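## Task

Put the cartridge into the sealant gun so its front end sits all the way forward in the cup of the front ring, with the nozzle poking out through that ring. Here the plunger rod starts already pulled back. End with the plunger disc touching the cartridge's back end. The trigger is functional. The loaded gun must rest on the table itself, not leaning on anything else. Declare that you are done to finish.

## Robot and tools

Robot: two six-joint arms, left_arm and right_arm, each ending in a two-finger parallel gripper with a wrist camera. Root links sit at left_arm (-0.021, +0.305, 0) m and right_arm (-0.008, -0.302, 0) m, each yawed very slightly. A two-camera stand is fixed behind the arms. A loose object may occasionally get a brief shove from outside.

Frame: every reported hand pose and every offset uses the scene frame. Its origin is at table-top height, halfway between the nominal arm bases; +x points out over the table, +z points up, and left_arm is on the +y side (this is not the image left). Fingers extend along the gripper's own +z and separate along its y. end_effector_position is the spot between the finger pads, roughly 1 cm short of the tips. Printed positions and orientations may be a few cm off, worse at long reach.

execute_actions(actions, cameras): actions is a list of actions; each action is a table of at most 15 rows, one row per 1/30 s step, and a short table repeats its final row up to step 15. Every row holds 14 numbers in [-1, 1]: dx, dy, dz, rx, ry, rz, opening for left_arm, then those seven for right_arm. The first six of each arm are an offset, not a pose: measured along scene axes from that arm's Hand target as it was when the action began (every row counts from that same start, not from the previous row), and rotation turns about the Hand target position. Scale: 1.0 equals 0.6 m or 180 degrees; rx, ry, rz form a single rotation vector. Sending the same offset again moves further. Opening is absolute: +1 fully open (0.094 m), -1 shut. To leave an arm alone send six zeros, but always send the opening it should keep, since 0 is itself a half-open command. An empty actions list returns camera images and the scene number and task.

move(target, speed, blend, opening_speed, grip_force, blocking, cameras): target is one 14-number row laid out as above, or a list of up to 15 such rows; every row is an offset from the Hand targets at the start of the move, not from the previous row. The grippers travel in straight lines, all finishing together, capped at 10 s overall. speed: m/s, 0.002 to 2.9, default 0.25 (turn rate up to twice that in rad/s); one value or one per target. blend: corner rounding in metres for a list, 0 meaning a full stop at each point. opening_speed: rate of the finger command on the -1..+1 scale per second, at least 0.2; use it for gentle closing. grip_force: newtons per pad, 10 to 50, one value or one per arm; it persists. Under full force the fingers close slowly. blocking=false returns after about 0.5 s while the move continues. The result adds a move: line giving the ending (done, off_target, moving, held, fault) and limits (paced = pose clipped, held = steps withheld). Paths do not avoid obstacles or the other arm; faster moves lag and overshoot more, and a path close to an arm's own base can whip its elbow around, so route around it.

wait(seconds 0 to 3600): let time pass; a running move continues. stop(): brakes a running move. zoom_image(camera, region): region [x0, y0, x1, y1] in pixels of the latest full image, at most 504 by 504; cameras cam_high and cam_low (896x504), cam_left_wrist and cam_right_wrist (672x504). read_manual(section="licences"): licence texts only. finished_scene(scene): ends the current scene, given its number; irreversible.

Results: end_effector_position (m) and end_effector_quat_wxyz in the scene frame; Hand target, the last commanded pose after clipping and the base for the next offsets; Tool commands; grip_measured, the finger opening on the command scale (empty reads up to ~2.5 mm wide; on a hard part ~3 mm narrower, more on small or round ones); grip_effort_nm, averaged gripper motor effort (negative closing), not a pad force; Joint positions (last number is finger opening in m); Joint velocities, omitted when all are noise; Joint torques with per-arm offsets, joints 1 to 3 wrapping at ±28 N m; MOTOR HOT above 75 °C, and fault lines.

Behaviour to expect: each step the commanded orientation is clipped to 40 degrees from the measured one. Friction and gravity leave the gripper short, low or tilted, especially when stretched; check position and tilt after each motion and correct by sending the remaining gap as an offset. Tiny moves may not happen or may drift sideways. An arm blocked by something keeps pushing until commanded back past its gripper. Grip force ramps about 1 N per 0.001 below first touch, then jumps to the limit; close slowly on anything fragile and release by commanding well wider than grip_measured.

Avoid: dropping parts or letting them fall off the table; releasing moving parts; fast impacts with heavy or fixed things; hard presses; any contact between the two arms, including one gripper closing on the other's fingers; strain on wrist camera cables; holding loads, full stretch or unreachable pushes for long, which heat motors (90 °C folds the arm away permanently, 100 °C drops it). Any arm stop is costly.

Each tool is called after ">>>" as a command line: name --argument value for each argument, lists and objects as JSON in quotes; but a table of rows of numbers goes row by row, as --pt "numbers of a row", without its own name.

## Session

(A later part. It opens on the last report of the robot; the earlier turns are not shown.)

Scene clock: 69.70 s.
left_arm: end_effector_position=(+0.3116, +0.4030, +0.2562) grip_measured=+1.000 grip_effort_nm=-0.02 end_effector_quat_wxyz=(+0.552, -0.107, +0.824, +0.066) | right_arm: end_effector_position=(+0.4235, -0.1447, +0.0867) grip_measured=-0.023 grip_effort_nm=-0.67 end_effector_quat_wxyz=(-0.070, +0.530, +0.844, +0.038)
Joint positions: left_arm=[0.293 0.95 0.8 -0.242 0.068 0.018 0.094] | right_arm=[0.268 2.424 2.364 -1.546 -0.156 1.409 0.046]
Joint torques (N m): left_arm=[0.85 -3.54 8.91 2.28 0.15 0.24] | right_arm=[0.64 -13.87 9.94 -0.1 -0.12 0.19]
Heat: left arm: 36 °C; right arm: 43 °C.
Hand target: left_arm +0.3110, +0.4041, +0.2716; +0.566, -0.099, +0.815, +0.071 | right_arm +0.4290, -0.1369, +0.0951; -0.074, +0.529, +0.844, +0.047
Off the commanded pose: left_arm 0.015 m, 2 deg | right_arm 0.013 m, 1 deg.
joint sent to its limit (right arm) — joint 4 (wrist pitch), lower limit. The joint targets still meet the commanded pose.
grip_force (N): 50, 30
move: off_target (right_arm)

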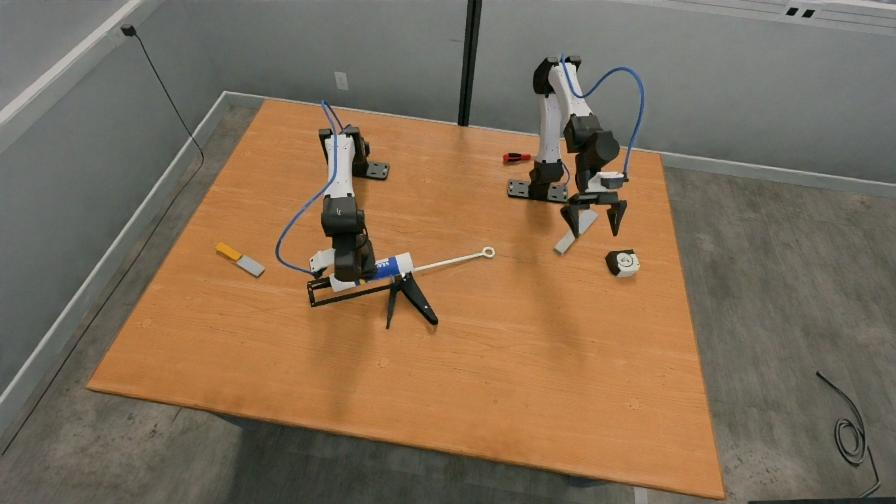

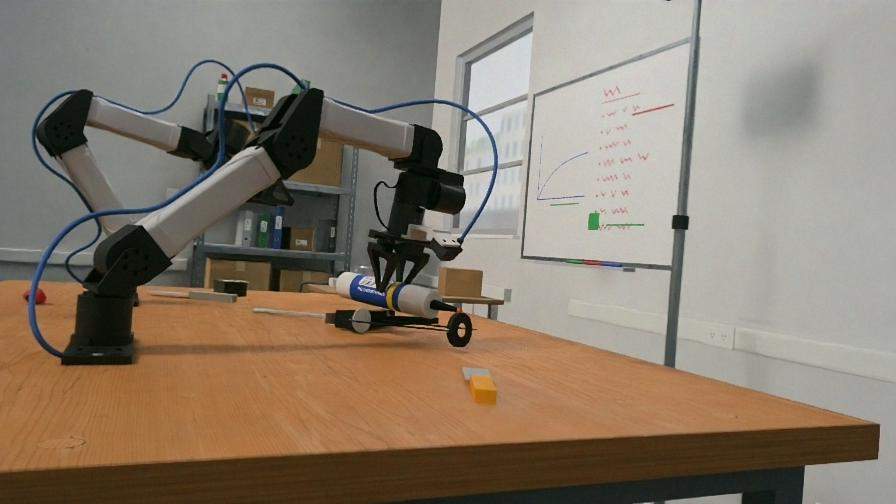

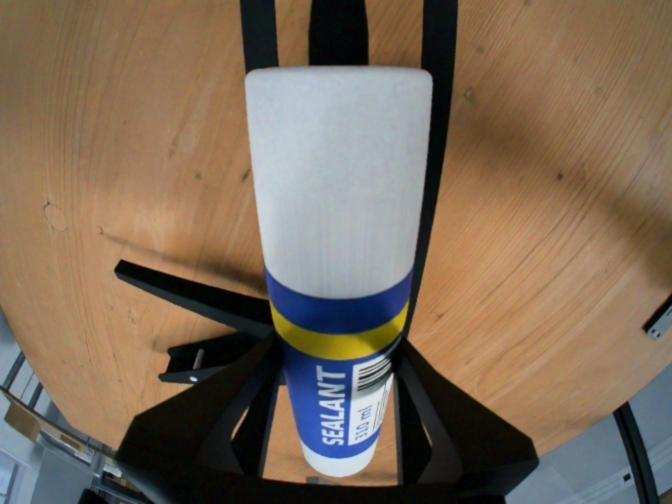

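>>> move --target '[0,0,0,0,0,0,1,-0.0202,0.0313,-0.022,0,0,0,-0.1]' --speed 0.08 --cameras '["cam_high","cam_low","cam_right_wrist"]'

>>> zoom_image --camera "cam_high" --region '[290, 240, 420, 320]'

>>> zoom_image --camera "cam_low" --region '[300, 200, 520, 380]'

Scene clock: 77.63 s.
left_arm: end_effector_position=(+0.3116, +0.4030, +0.2562) grip_measured=+1.000 grip_effort_nm=-0.02 end_effector_quat_wxyz=(+0.552, -0.107, +0.824, +0.066) | right_arm: end_effector_position=(+0.4161, -0.1222, +0.0789) grip_measured=-0.023 grip_effort_nm=-0.67 end_effector_quat_wxyz=(-0.073, +0.526, +0.847, +0.036)
Joint positions: left_arm=[0.293 0.95 0.8 -0.242 0.068 0.018 0.094] | right_arm=[0.319 2.424 2.332 -1.514 -0.16 1.45 0.046]
Joint torques (N m): left_arm=[0.85 -3.54 8.91 2.28 0.15 0.24] | right_arm=[0.27 -15.61 5.83 0.18 -0.13 0.22]
Heat: left arm: 36 °C; right arm: 45 °C.
Hand target: left_arm +0.3110, +0.4041, +0.2716; +0.566, -0.099, +0.815, +0.071 | right_arm +0.4169, -0.1182, +0.0819; -0.074, +0.529, +0.844, +0.047
Off the commanded pose: left_arm 0.015 m, 2 deg | right_arm 0.005 m, 1 deg.
grip_force (N): 50, 30
move: done

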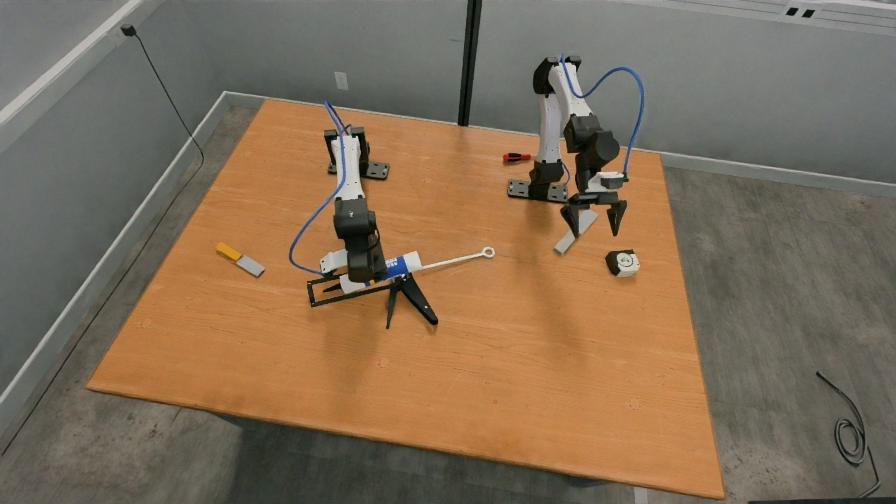

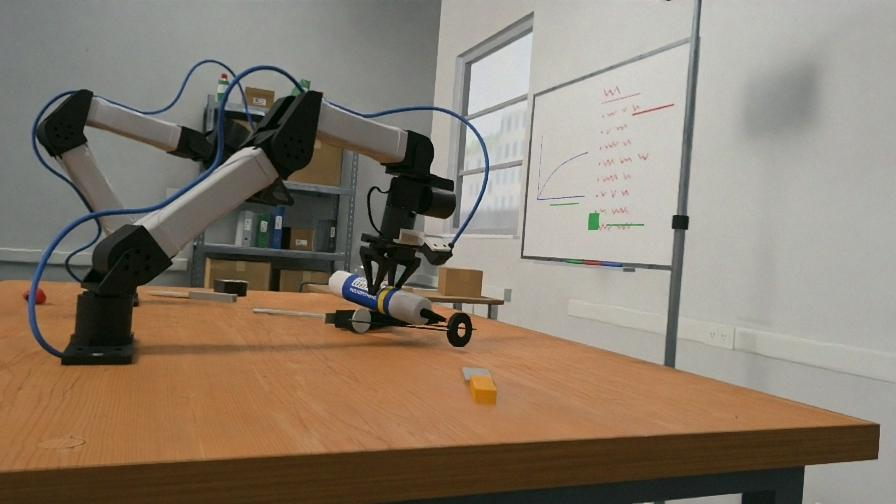

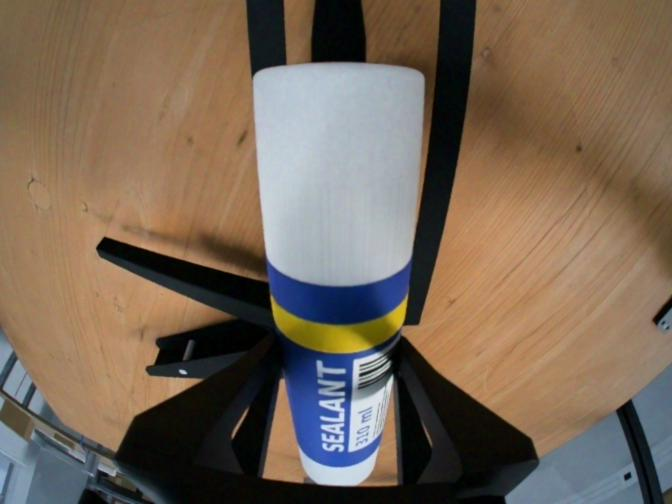

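Scaled by 3.877 from the camera's image (finer frame: 1280x720).

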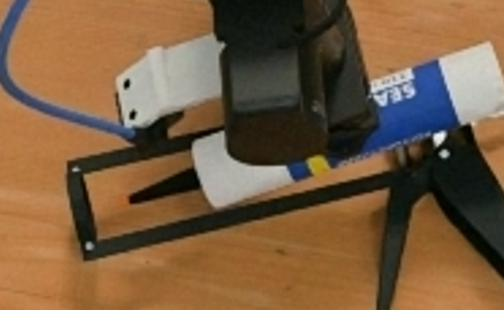

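Scaled by 2.291 from the camera's image (finer frame: 1280x720).

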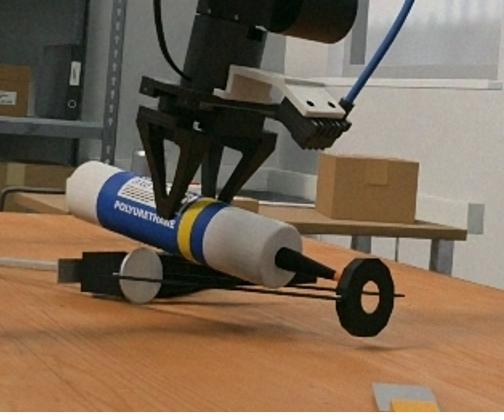

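>>> move --target '[0,0,0,0,0,0,1,-0.0083,-0.0155,-0.011,0,0,0,-0.1]' --speed 0.08 --cameras '["cam_high","cam_low","cam_right_wrist"]'

>>> zoom_image --camera "cam_high" --region '[290, 240, 420, 320]'

>>> zoom_image --camera "cam_low" --region '[300, 200, 520, 380]'

Scene clock: 80.60 s.
left_arm: end_effector_position=(+0.3116, +0.4030, +0.2562) grip_measured=+1.000 grip_effort_nm=-0.02 end_effector_quat_wxyz=(+0.552, -0.107, +0.824, +0.066) | right_arm: end_effector_position=(+0.4126, -0.1253, +0.0670) grip_measured=-0.023 grip_effort_nm=-0.66 end_effector_quat_wxyz=(-0.079, +0.531, +0.843, +0.038)
Joint positions: left_arm=[0.293 0.95 0.8 -0.242 0.068 0.018 0.094] | right_arm=[0.31 2.394 2.23 -1.447 -0.171 1.452 0.046]
Joint torques (N m): left_arm=[0.85 -3.54 8.91 2.28 0.15 0.24] | right_arm=[-0.35 -17.44 4.26 0.14 0.01 0.01]
Heat: left arm: 37 °C; right arm: 46 °C.
Hand target: left_arm +0.3110, +0.4041, +0.2716; +0.566, -0.099, +0.815, +0.071 | right_arm +0.4119, -0.1275, +0.0752; -0.074, +0.529, +0.844, +0.047
Off the commanded pose: left_arm 0.015 m, 2 deg | right_arm 0.009 m, 1 deg.
grip_force (N): 50, 30
move: done

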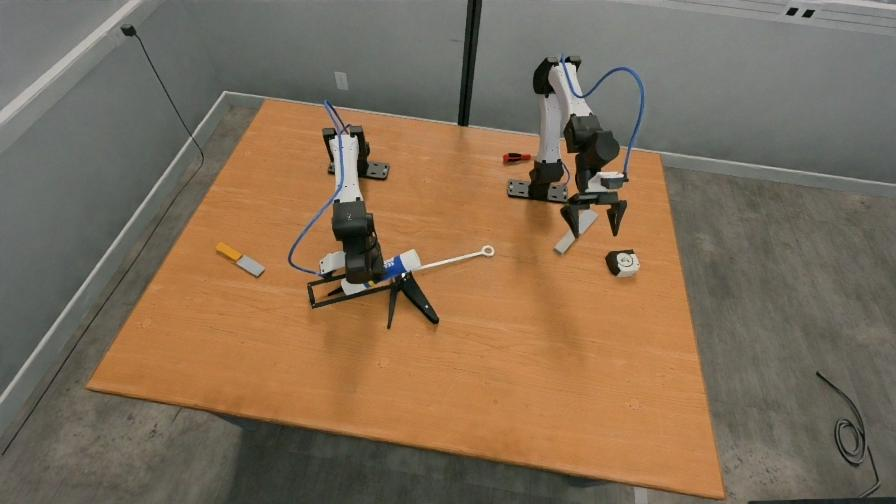

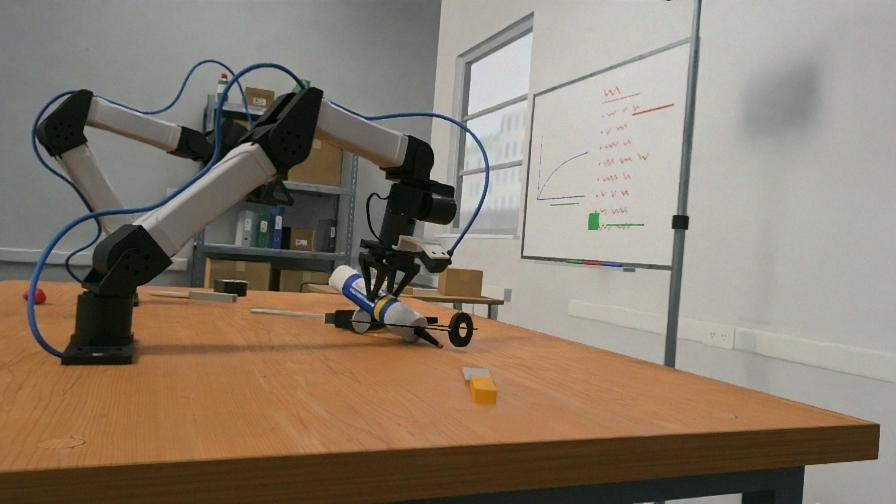

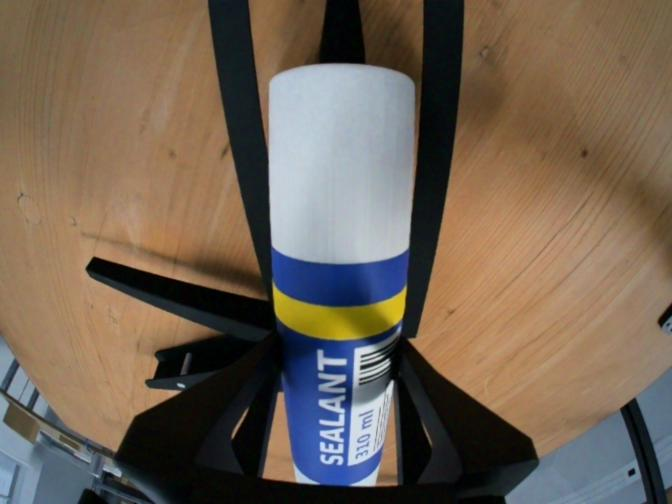

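Scaled by 3.877 from the camera's image (finer frame: 1280x720).

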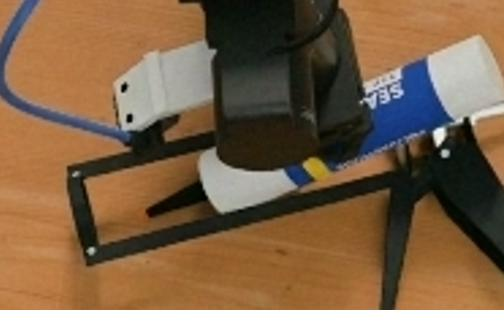

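Scaled by 2.291 from the camera's image (finer frame: 1280x720).

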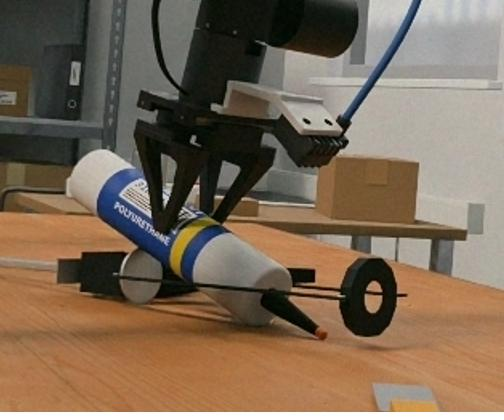

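>>> move --target '[0,0,0,0,0,0,1,0.004,-0.008,0.04,0,0,0,-0.1]' --speed 0.08 --cameras '["cam_high","cam_low","cam_right_wrist"]'

>>> zoom_image --camera "cam_high" --region '[290, 240, 420, 320]'

>>> zoom_image --camera "cam_low" --region '[300, 200, 520, 380]'

Scene clock: 84.00 s.
left_arm: end_effector_position=(+0.3116, +0.4030, +0.2562) grip_measured=+1.000 grip_effort_nm=-0.02 end_effector_quat_wxyz=(+0.552, -0.107, +0.824, +0.066) | right_arm: end_effector_position=(+0.4083, -0.1295, +0.0816) grip_measured=-0.023 grip_effort_nm=-0.66 end_effector_quat_wxyz=(-0.084, +0.530, +0.843, +0.032)
Joint positions: left_arm=[0.293 0.95 0.8 -0.242 0.068 0.018 0.094] | right_arm=[0.304 2.394 2.287 -1.521 -0.172 1.444 0.046]
Joint torques (N m): left_arm=[0.84 -3.54 8.92 2.28 0.15 0.24] | right_arm=[-0.99 -15.84 10.32 -0.25 0.04 -0.02]
Heat: left arm: 37 °C; right arm: 49 °C.
Hand target: left_arm +0.3110, +0.4041, +0.2716; +0.566, -0.099, +0.815, +0.071 | right_arm +0.4143, -0.1322, +0.0993; -0.074, +0.529, +0.844, +0.047
Off the commanded pose: left_arm 0.015 m, 2 deg | right_arm 0.019 m, 2 deg.
grip_force (N): 50, 30
move: off_target (right_arm)

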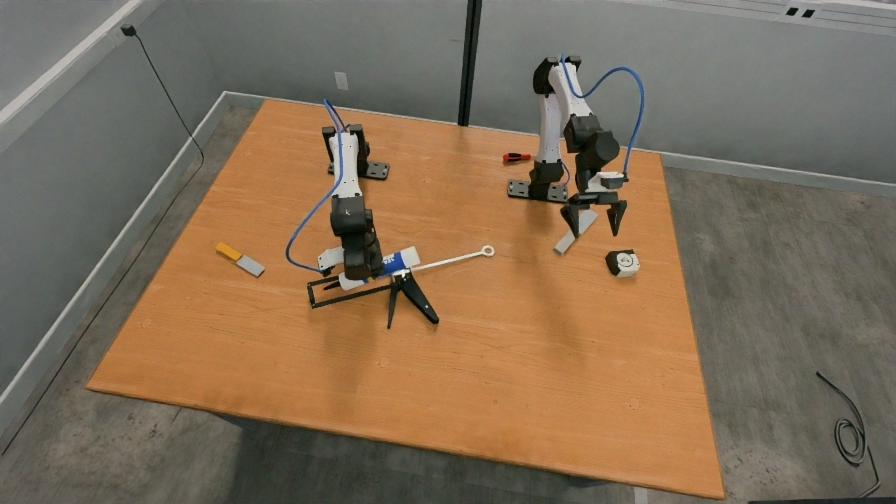

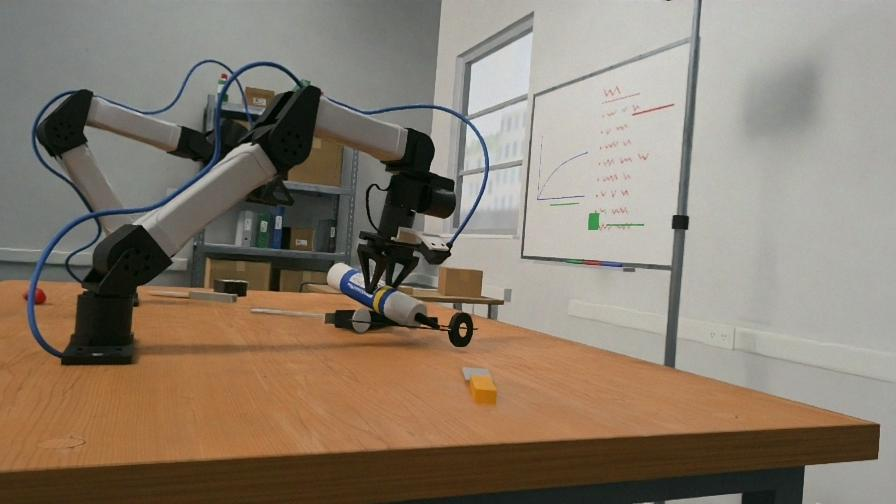

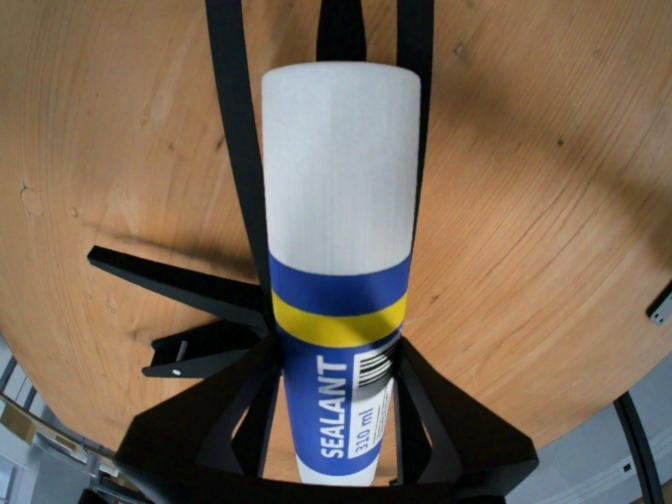

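Scaled by 3.877 from the camera's image (finer frame: 1280x720).

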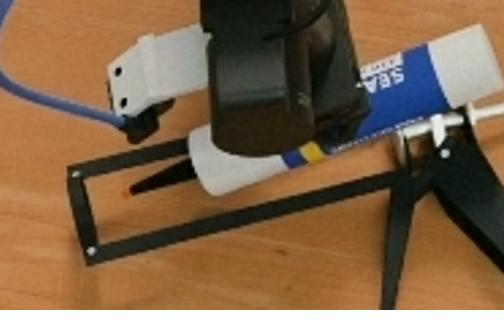

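Scaled by 2.291 from the camera's image (finer frame: 1280x720).

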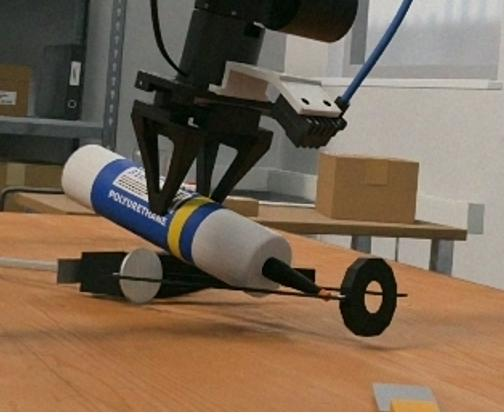

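>>> move --target '[0,0,0,0,0,0,1,0.02,-0.015,0.03,0,0,0,-0.1]' --speed 0.08 --cameras '["cam_high","cam_low","cam_right_wrist"]'

>>> zoom_image --camera "cam_low" --region '[300, 200, 520, 380]'

Scene clock: 86.13 s.
left_arm: end_effector_position=(+0.3116, +0.4030, +0.2562) grip_measured=+1.000 grip_effort_nm=-0.02 end_effector_quat_wxyz=(+0.552, -0.107, +0.824, +0.066) | right_arm: end_effector_position=(+0.4205, -0.1413, +0.0930) grip_measured=-0.023 grip_effort_nm=-0.66 end_effector_quat_wxyz=(-0.071, +0.536, +0.840, +0.048)
Joint positions: left_arm=[0.293 0.95 0.8 -0.242 0.068 0.018 0.094] | right_arm=[0.272 2.394 2.334 -1.532 -0.171 1.427 0.046]
Joint torques (N m): left_arm=[0.85 -3.54 8.92 2.28 0.15 0.24] | right_arm=[-0.43 -16.84 10.19 -0.14 0.03 0]
Heat: left arm: 37 °C; right arm: 50 °C.
Hand target: left_arm +0.3110, +0.4041, +0.2716; +0.566, -0.099, +0.815, +0.071 | right_arm +0.4263, -0.1413, +0.1172; -0.074, +0.529, +0.844, +0.047
Off the commanded pose: left_arm 0.015 m, 2 deg | right_arm 0.025 m, 1 deg.
joint sent to its limit (right arm) — joint 4 (wrist pitch), lower limit. The joint targets are off in orientation, not in position.
grip_force (N): 50, 30
move: off_target (right_arm)

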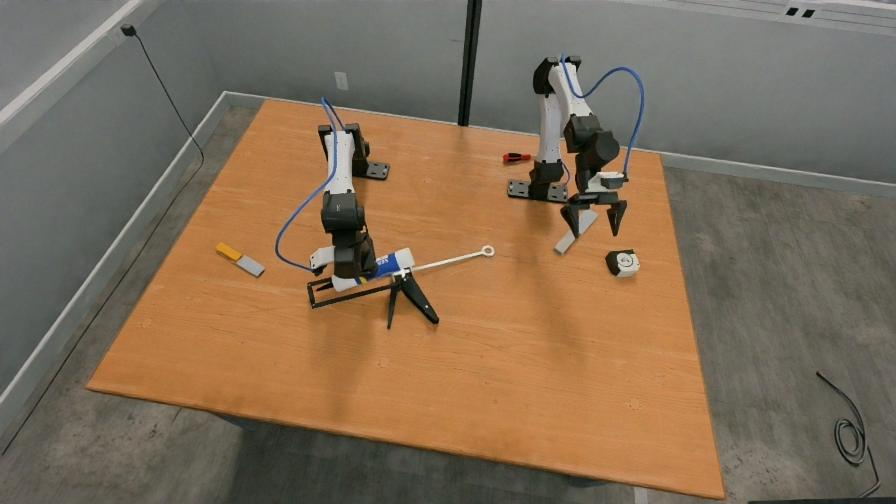

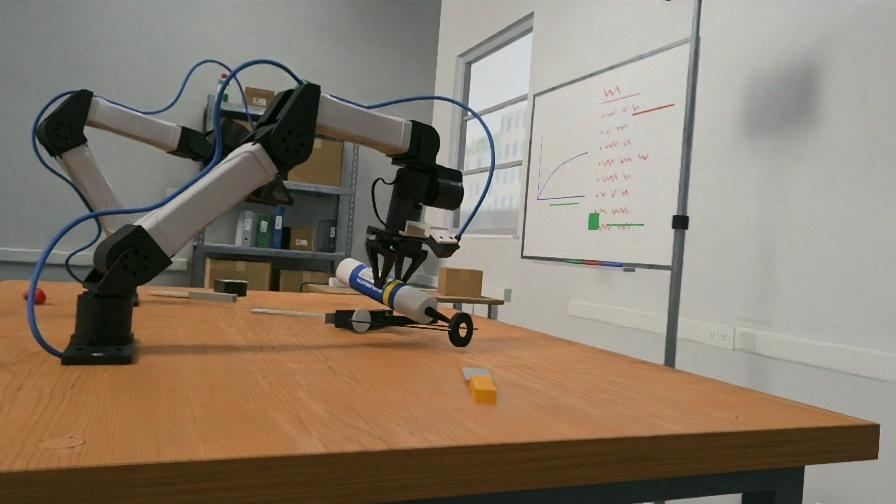

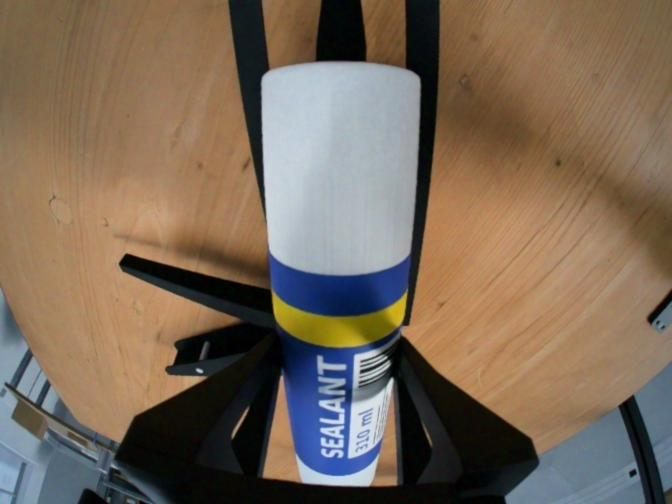

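Scaled by 2.291 from the camera's image (finer frame: 1280x720).

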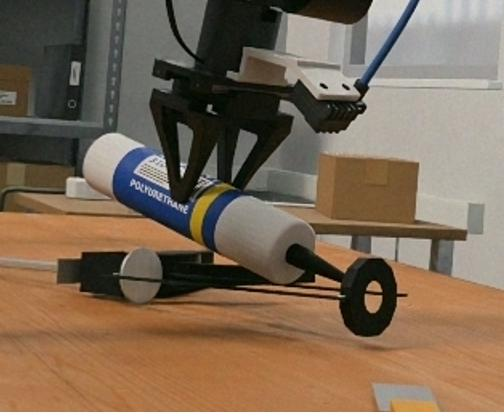

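>>> move --target '[0,0,0,0,0,0,1,-0.003,0.003,-0.02,-0.025,-0.0121,0.0083,-0.1]' --speed 0.08 --cameras '["cam_high","cam_low","cam_right_wrist"]'

>>> zoom_image --camera "cam_low" --region '[300, 200, 520, 380]'

>>> zoom_image --camera "cam_high" --region '[290, 240, 420, 320]'

>>> zoom_image --camera "cam_right_wrist" --region '[200, 0, 500, 340]'

Scene clock: 92.13 s.
left_arm: end_effector_position=(+0.3116, +0.4030, +0.2562) grip_measured=+1.000 grip_effort_nm=-0.02 end_effector_quat_wxyz=(+0.552, -0.107, +0.824, +0.066) | right_arm: end_effector_position=(+0.4201, -0.1423, +0.0913) grip_measured=-0.023 grip_effort_nm=-0.66 end_effector_quat_wxyz=(-0.043, +0.525, +0.850, +0.022)
Joint positions: left_arm=[0.293 0.95 0.8 -0.242 0.068 0.018 0.094] | right_arm=[0.299 2.394 2.335 -1.533 -0.094 1.427 0.046]
Joint torques (N m): left_arm=[0.85 -3.54 8.92 2.28 0.15 0.24] | right_arm=[0.61 -14.64 10.24 -0.18 0.15 0.04]
Heat: left arm: 37 °C; right arm: 54 °C.
Hand target: left_arm +0.3110, +0.4041, +0.2716; +0.566, -0.099, +0.815, +0.071 | right_arm +0.4246, -0.1395, +0.1053; -0.037, +0.520, +0.853, +0.023
Off the commanded pose: left_arm 0.015 m, 2 deg | right_arm 0.015 m, 1 deg.
joint sent to its limit (right arm) — joint 4 (wrist pitch), lower limit. The joint targets still meet the commanded pose.
grip_force (N): 50, 30
move: off_target (right_arm)

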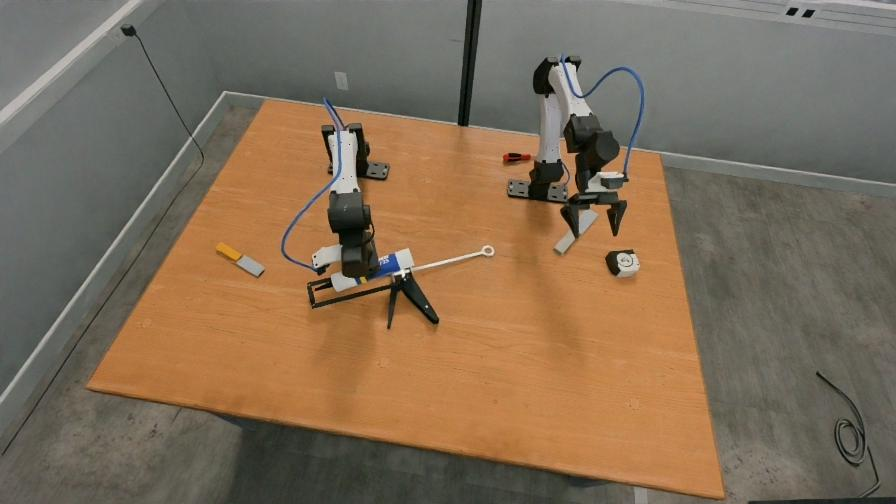

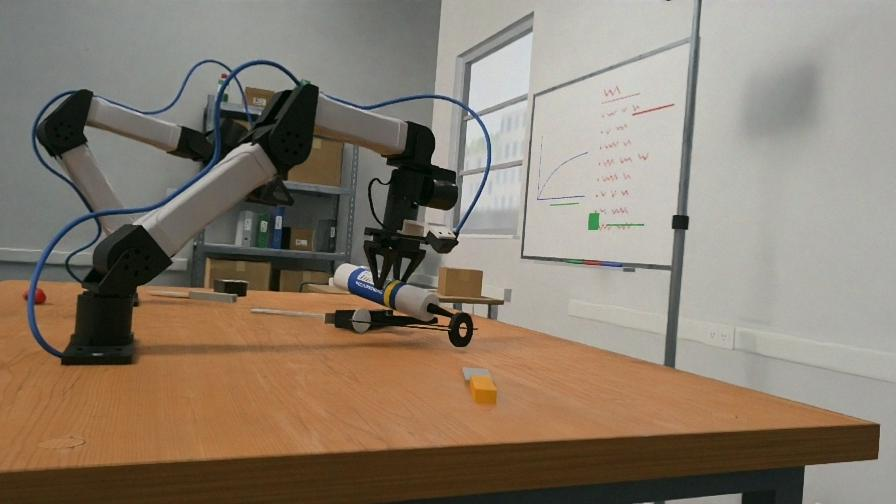

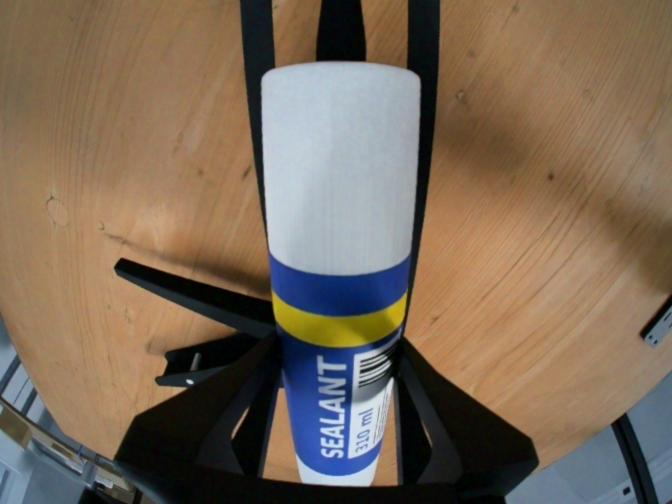

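Scaled by 2.291 from the camera's image (finer frame: 1280x720).

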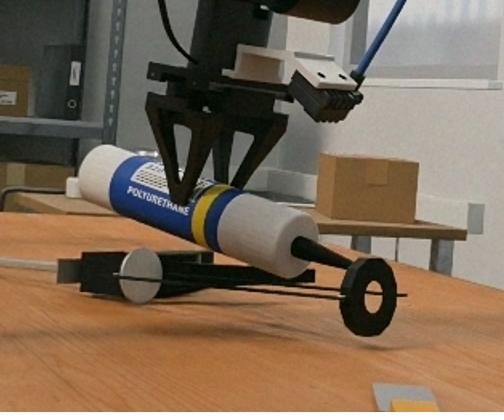

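Scaled by 3.877 from the camera's image (finer frame: 1280x720).

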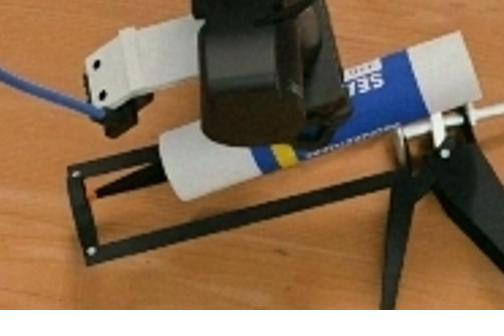

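Scaled by 1.482 from the camera's image (finer frame: 960x720).

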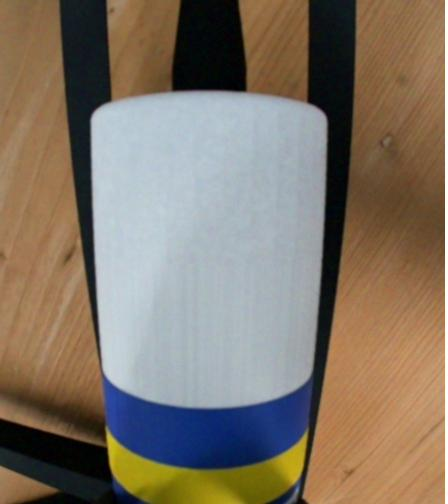

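>>> move --target '[0,0,0,0,0,0,1,-0.0102,0.0158,-0.042,0,0,0,-0.1]' --speed 0.06 --cameras '["cam_high","cam_low","cam_right_wrist"]'

>>> zoom_image --camera "cam_low" --region '[300, 200, 520, 380]'

>>> zoom_image --camera "cam_high" --region '[290, 240, 420, 320]'

>>> zoom_image --camera "cam_right_wrist" --region '[200, 0, 500, 340]'

Scene clock: 95.90 s.
left_arm: end_effector_position=(+0.3116, +0.4030, +0.2562) grip_measured=+1.000 grip_effort_nm=-0.02 end_effector_quat_wxyz=(+0.552, -0.107, +0.824, +0.066) | right_arm: end_effector_position=(+0.4168, -0.1321, +0.0786) grip_measured=-0.023 grip_effort_nm=-0.66 end_effector_quat_wxyz=(-0.044, +0.517, +0.854, +0.019)
Joint positions: left_arm=[0.293 0.95 0.8 -0.242 0.068 0.018 0.094] | right_arm=[0.323 2.394 2.283 -1.487 -0.093 1.432 0.046]
Joint torques (N m): left_arm=[0.85 -3.54 8.92 2.28 0.15 0.24] | right_arm=[0.27 -15.32 5.57 0.13 0.11 0.22]
Heat: left arm: 38 °C; right arm: 55 °C.
Hand target: left_arm +0.3110, +0.4041, +0.2716; +0.566, -0.099, +0.815, +0.071 | right_arm +0.4184, -0.1301, +0.0800; -0.037, +0.520, +0.853, +0.023
Off the commanded pose: left_arm 0.015 m, 2 deg | right_arm 0.003 m, 1 deg.
grip_force (N): 50, 30
move: done

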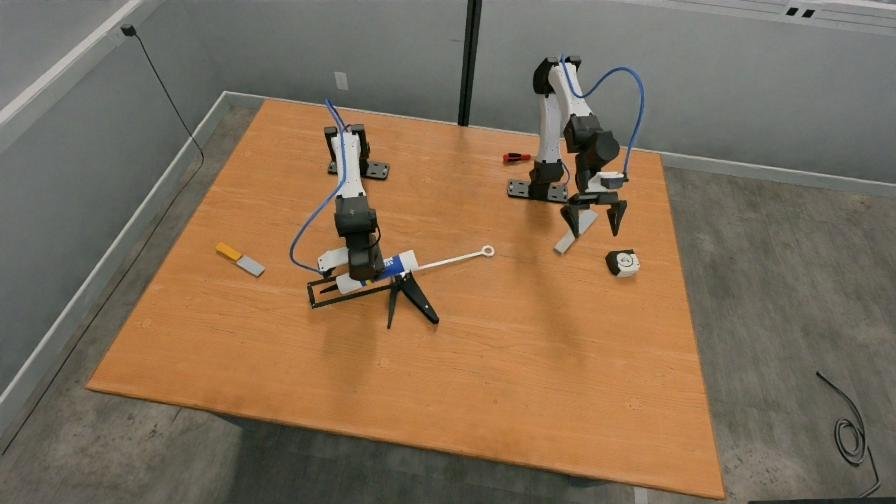

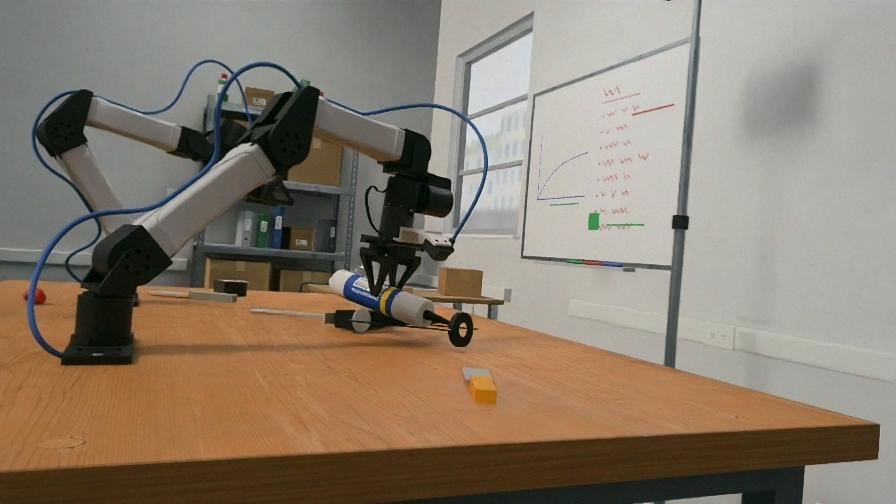

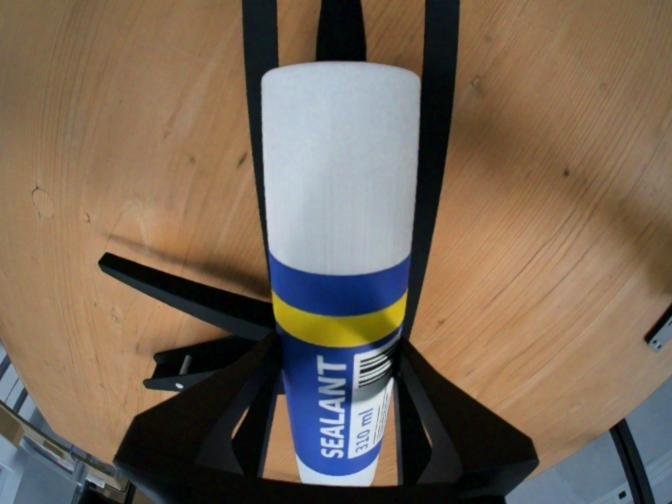

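Scaled by 2.291 from the camera's image (finer frame: 1280x720).

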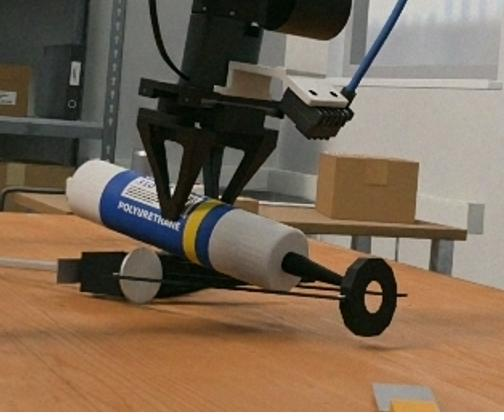

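Scaled by 3.877 from the camera's image (finer frame: 1280x720).

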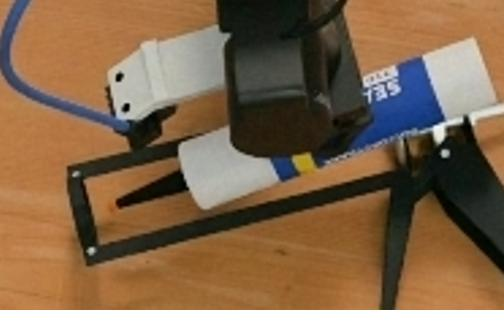

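Scaled by 1.482 from the camera's image (finer frame: 960x720).

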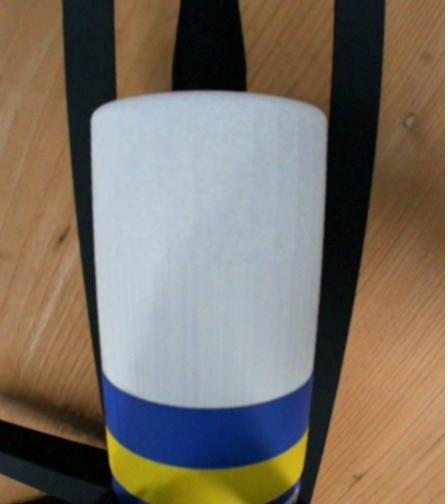

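>>> move --target '[0,0,0,0,0,0,1,-0.0045,-0.004,-0.008,0,0,0,-0.1]' --speed 0.06 --cameras '["cam_high","cam_low","cam_right_wrist"]'

>>> zoom_image --camera "cam_low" --region '[300, 200, 520, 380]'

>>> zoom_image --camera "cam_high" --region '[290, 240, 420, 320]'

>>> zoom_image --camera "cam_right_wrist" --region '[200, 0, 500, 340]'

Scene clock: 100.13 s.
left_arm: end_effector_position=(+0.3116, +0.4030, +0.2562) grip_measured=+1.000 grip_effort_nm=-0.02 end_effector_quat_wxyz=(+0.552, -0.107, +0.824, +0.066) | right_arm: end_effector_position=(+0.4135, -0.1331, +0.0662) grip_measured=-0.023 grip_effort_nm=-0.66 end_effector_quat_wxyz=(-0.051, +0.518, +0.854, +0.012)
Joint positions: left_arm=[0.293 0.95 0.8 -0.242 0.068 0.018 0.094] | right_arm=[0.323 2.394 2.233 -1.456 -0.094 1.433 0.046]
Joint torques (N m): left_arm=[0.85 -3.54 8.92 2.28 0.15 0.23] | right_arm=[0.38 -17.4 4.83 0.19 0.11 0.16]
Heat: left arm: 38 °C; right arm: 56 °C.
Hand target: left_arm +0.3110, +0.4041, +0.2716; +0.566, -0.099, +0.815, +0.071 | right_arm +0.4157, -0.1325, +0.0752; -0.037, +0.520, +0.853, +0.022
Off the commanded pose: left_arm 0.015 m, 2 deg | right_arm 0.009 m, 2 deg.
grip_force (N): 50, 30
move: done

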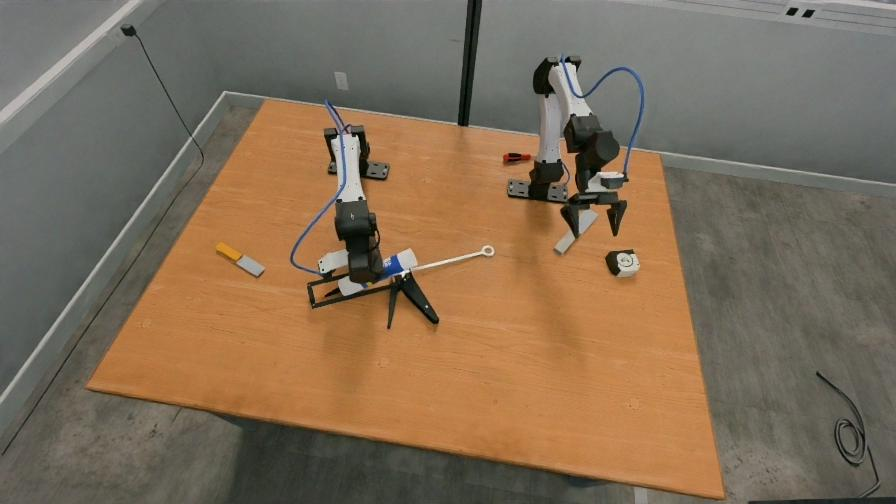

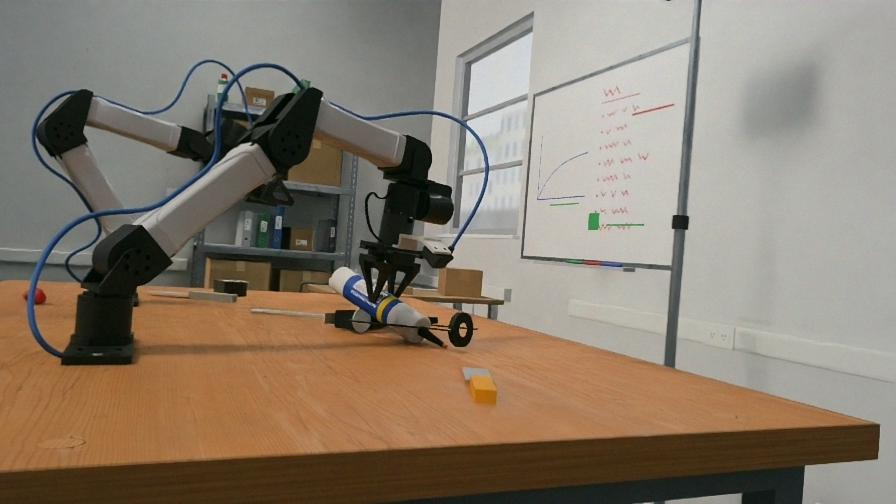

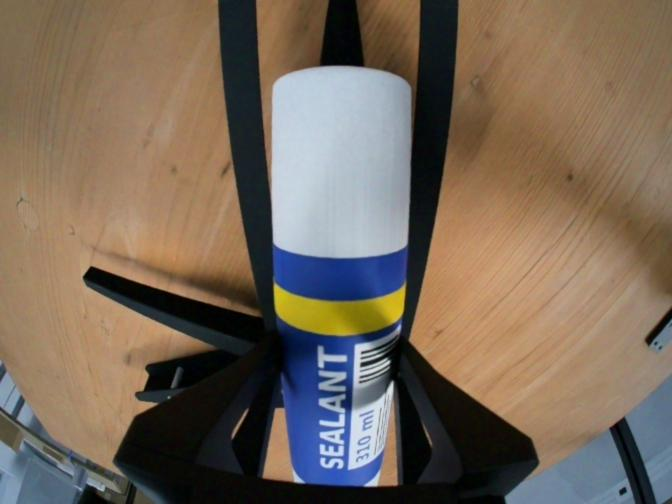

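Scaled by 2.291 from the camera's image (finer frame: 1280x720).

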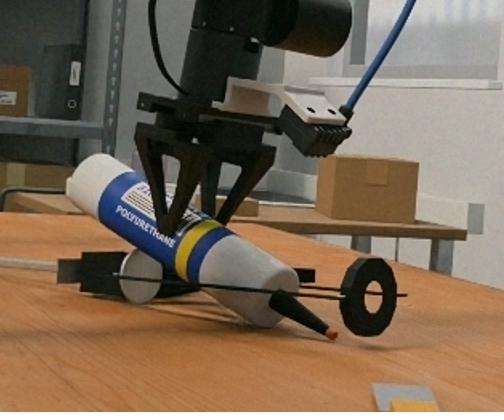

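Scaled by 3.877 from the camera's image (finer frame: 1280x720).

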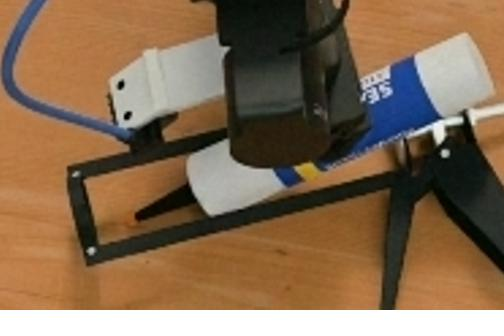

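Scaled by 1.482 from the camera's image (finer frame: 960x720).

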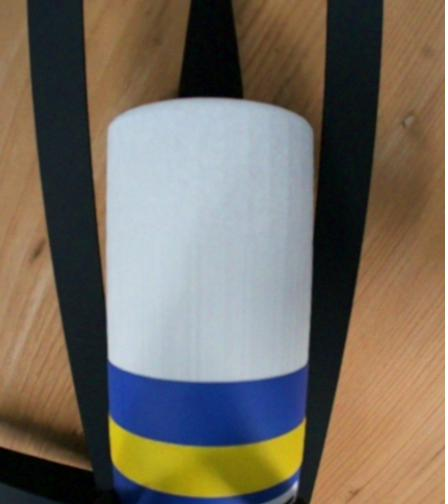

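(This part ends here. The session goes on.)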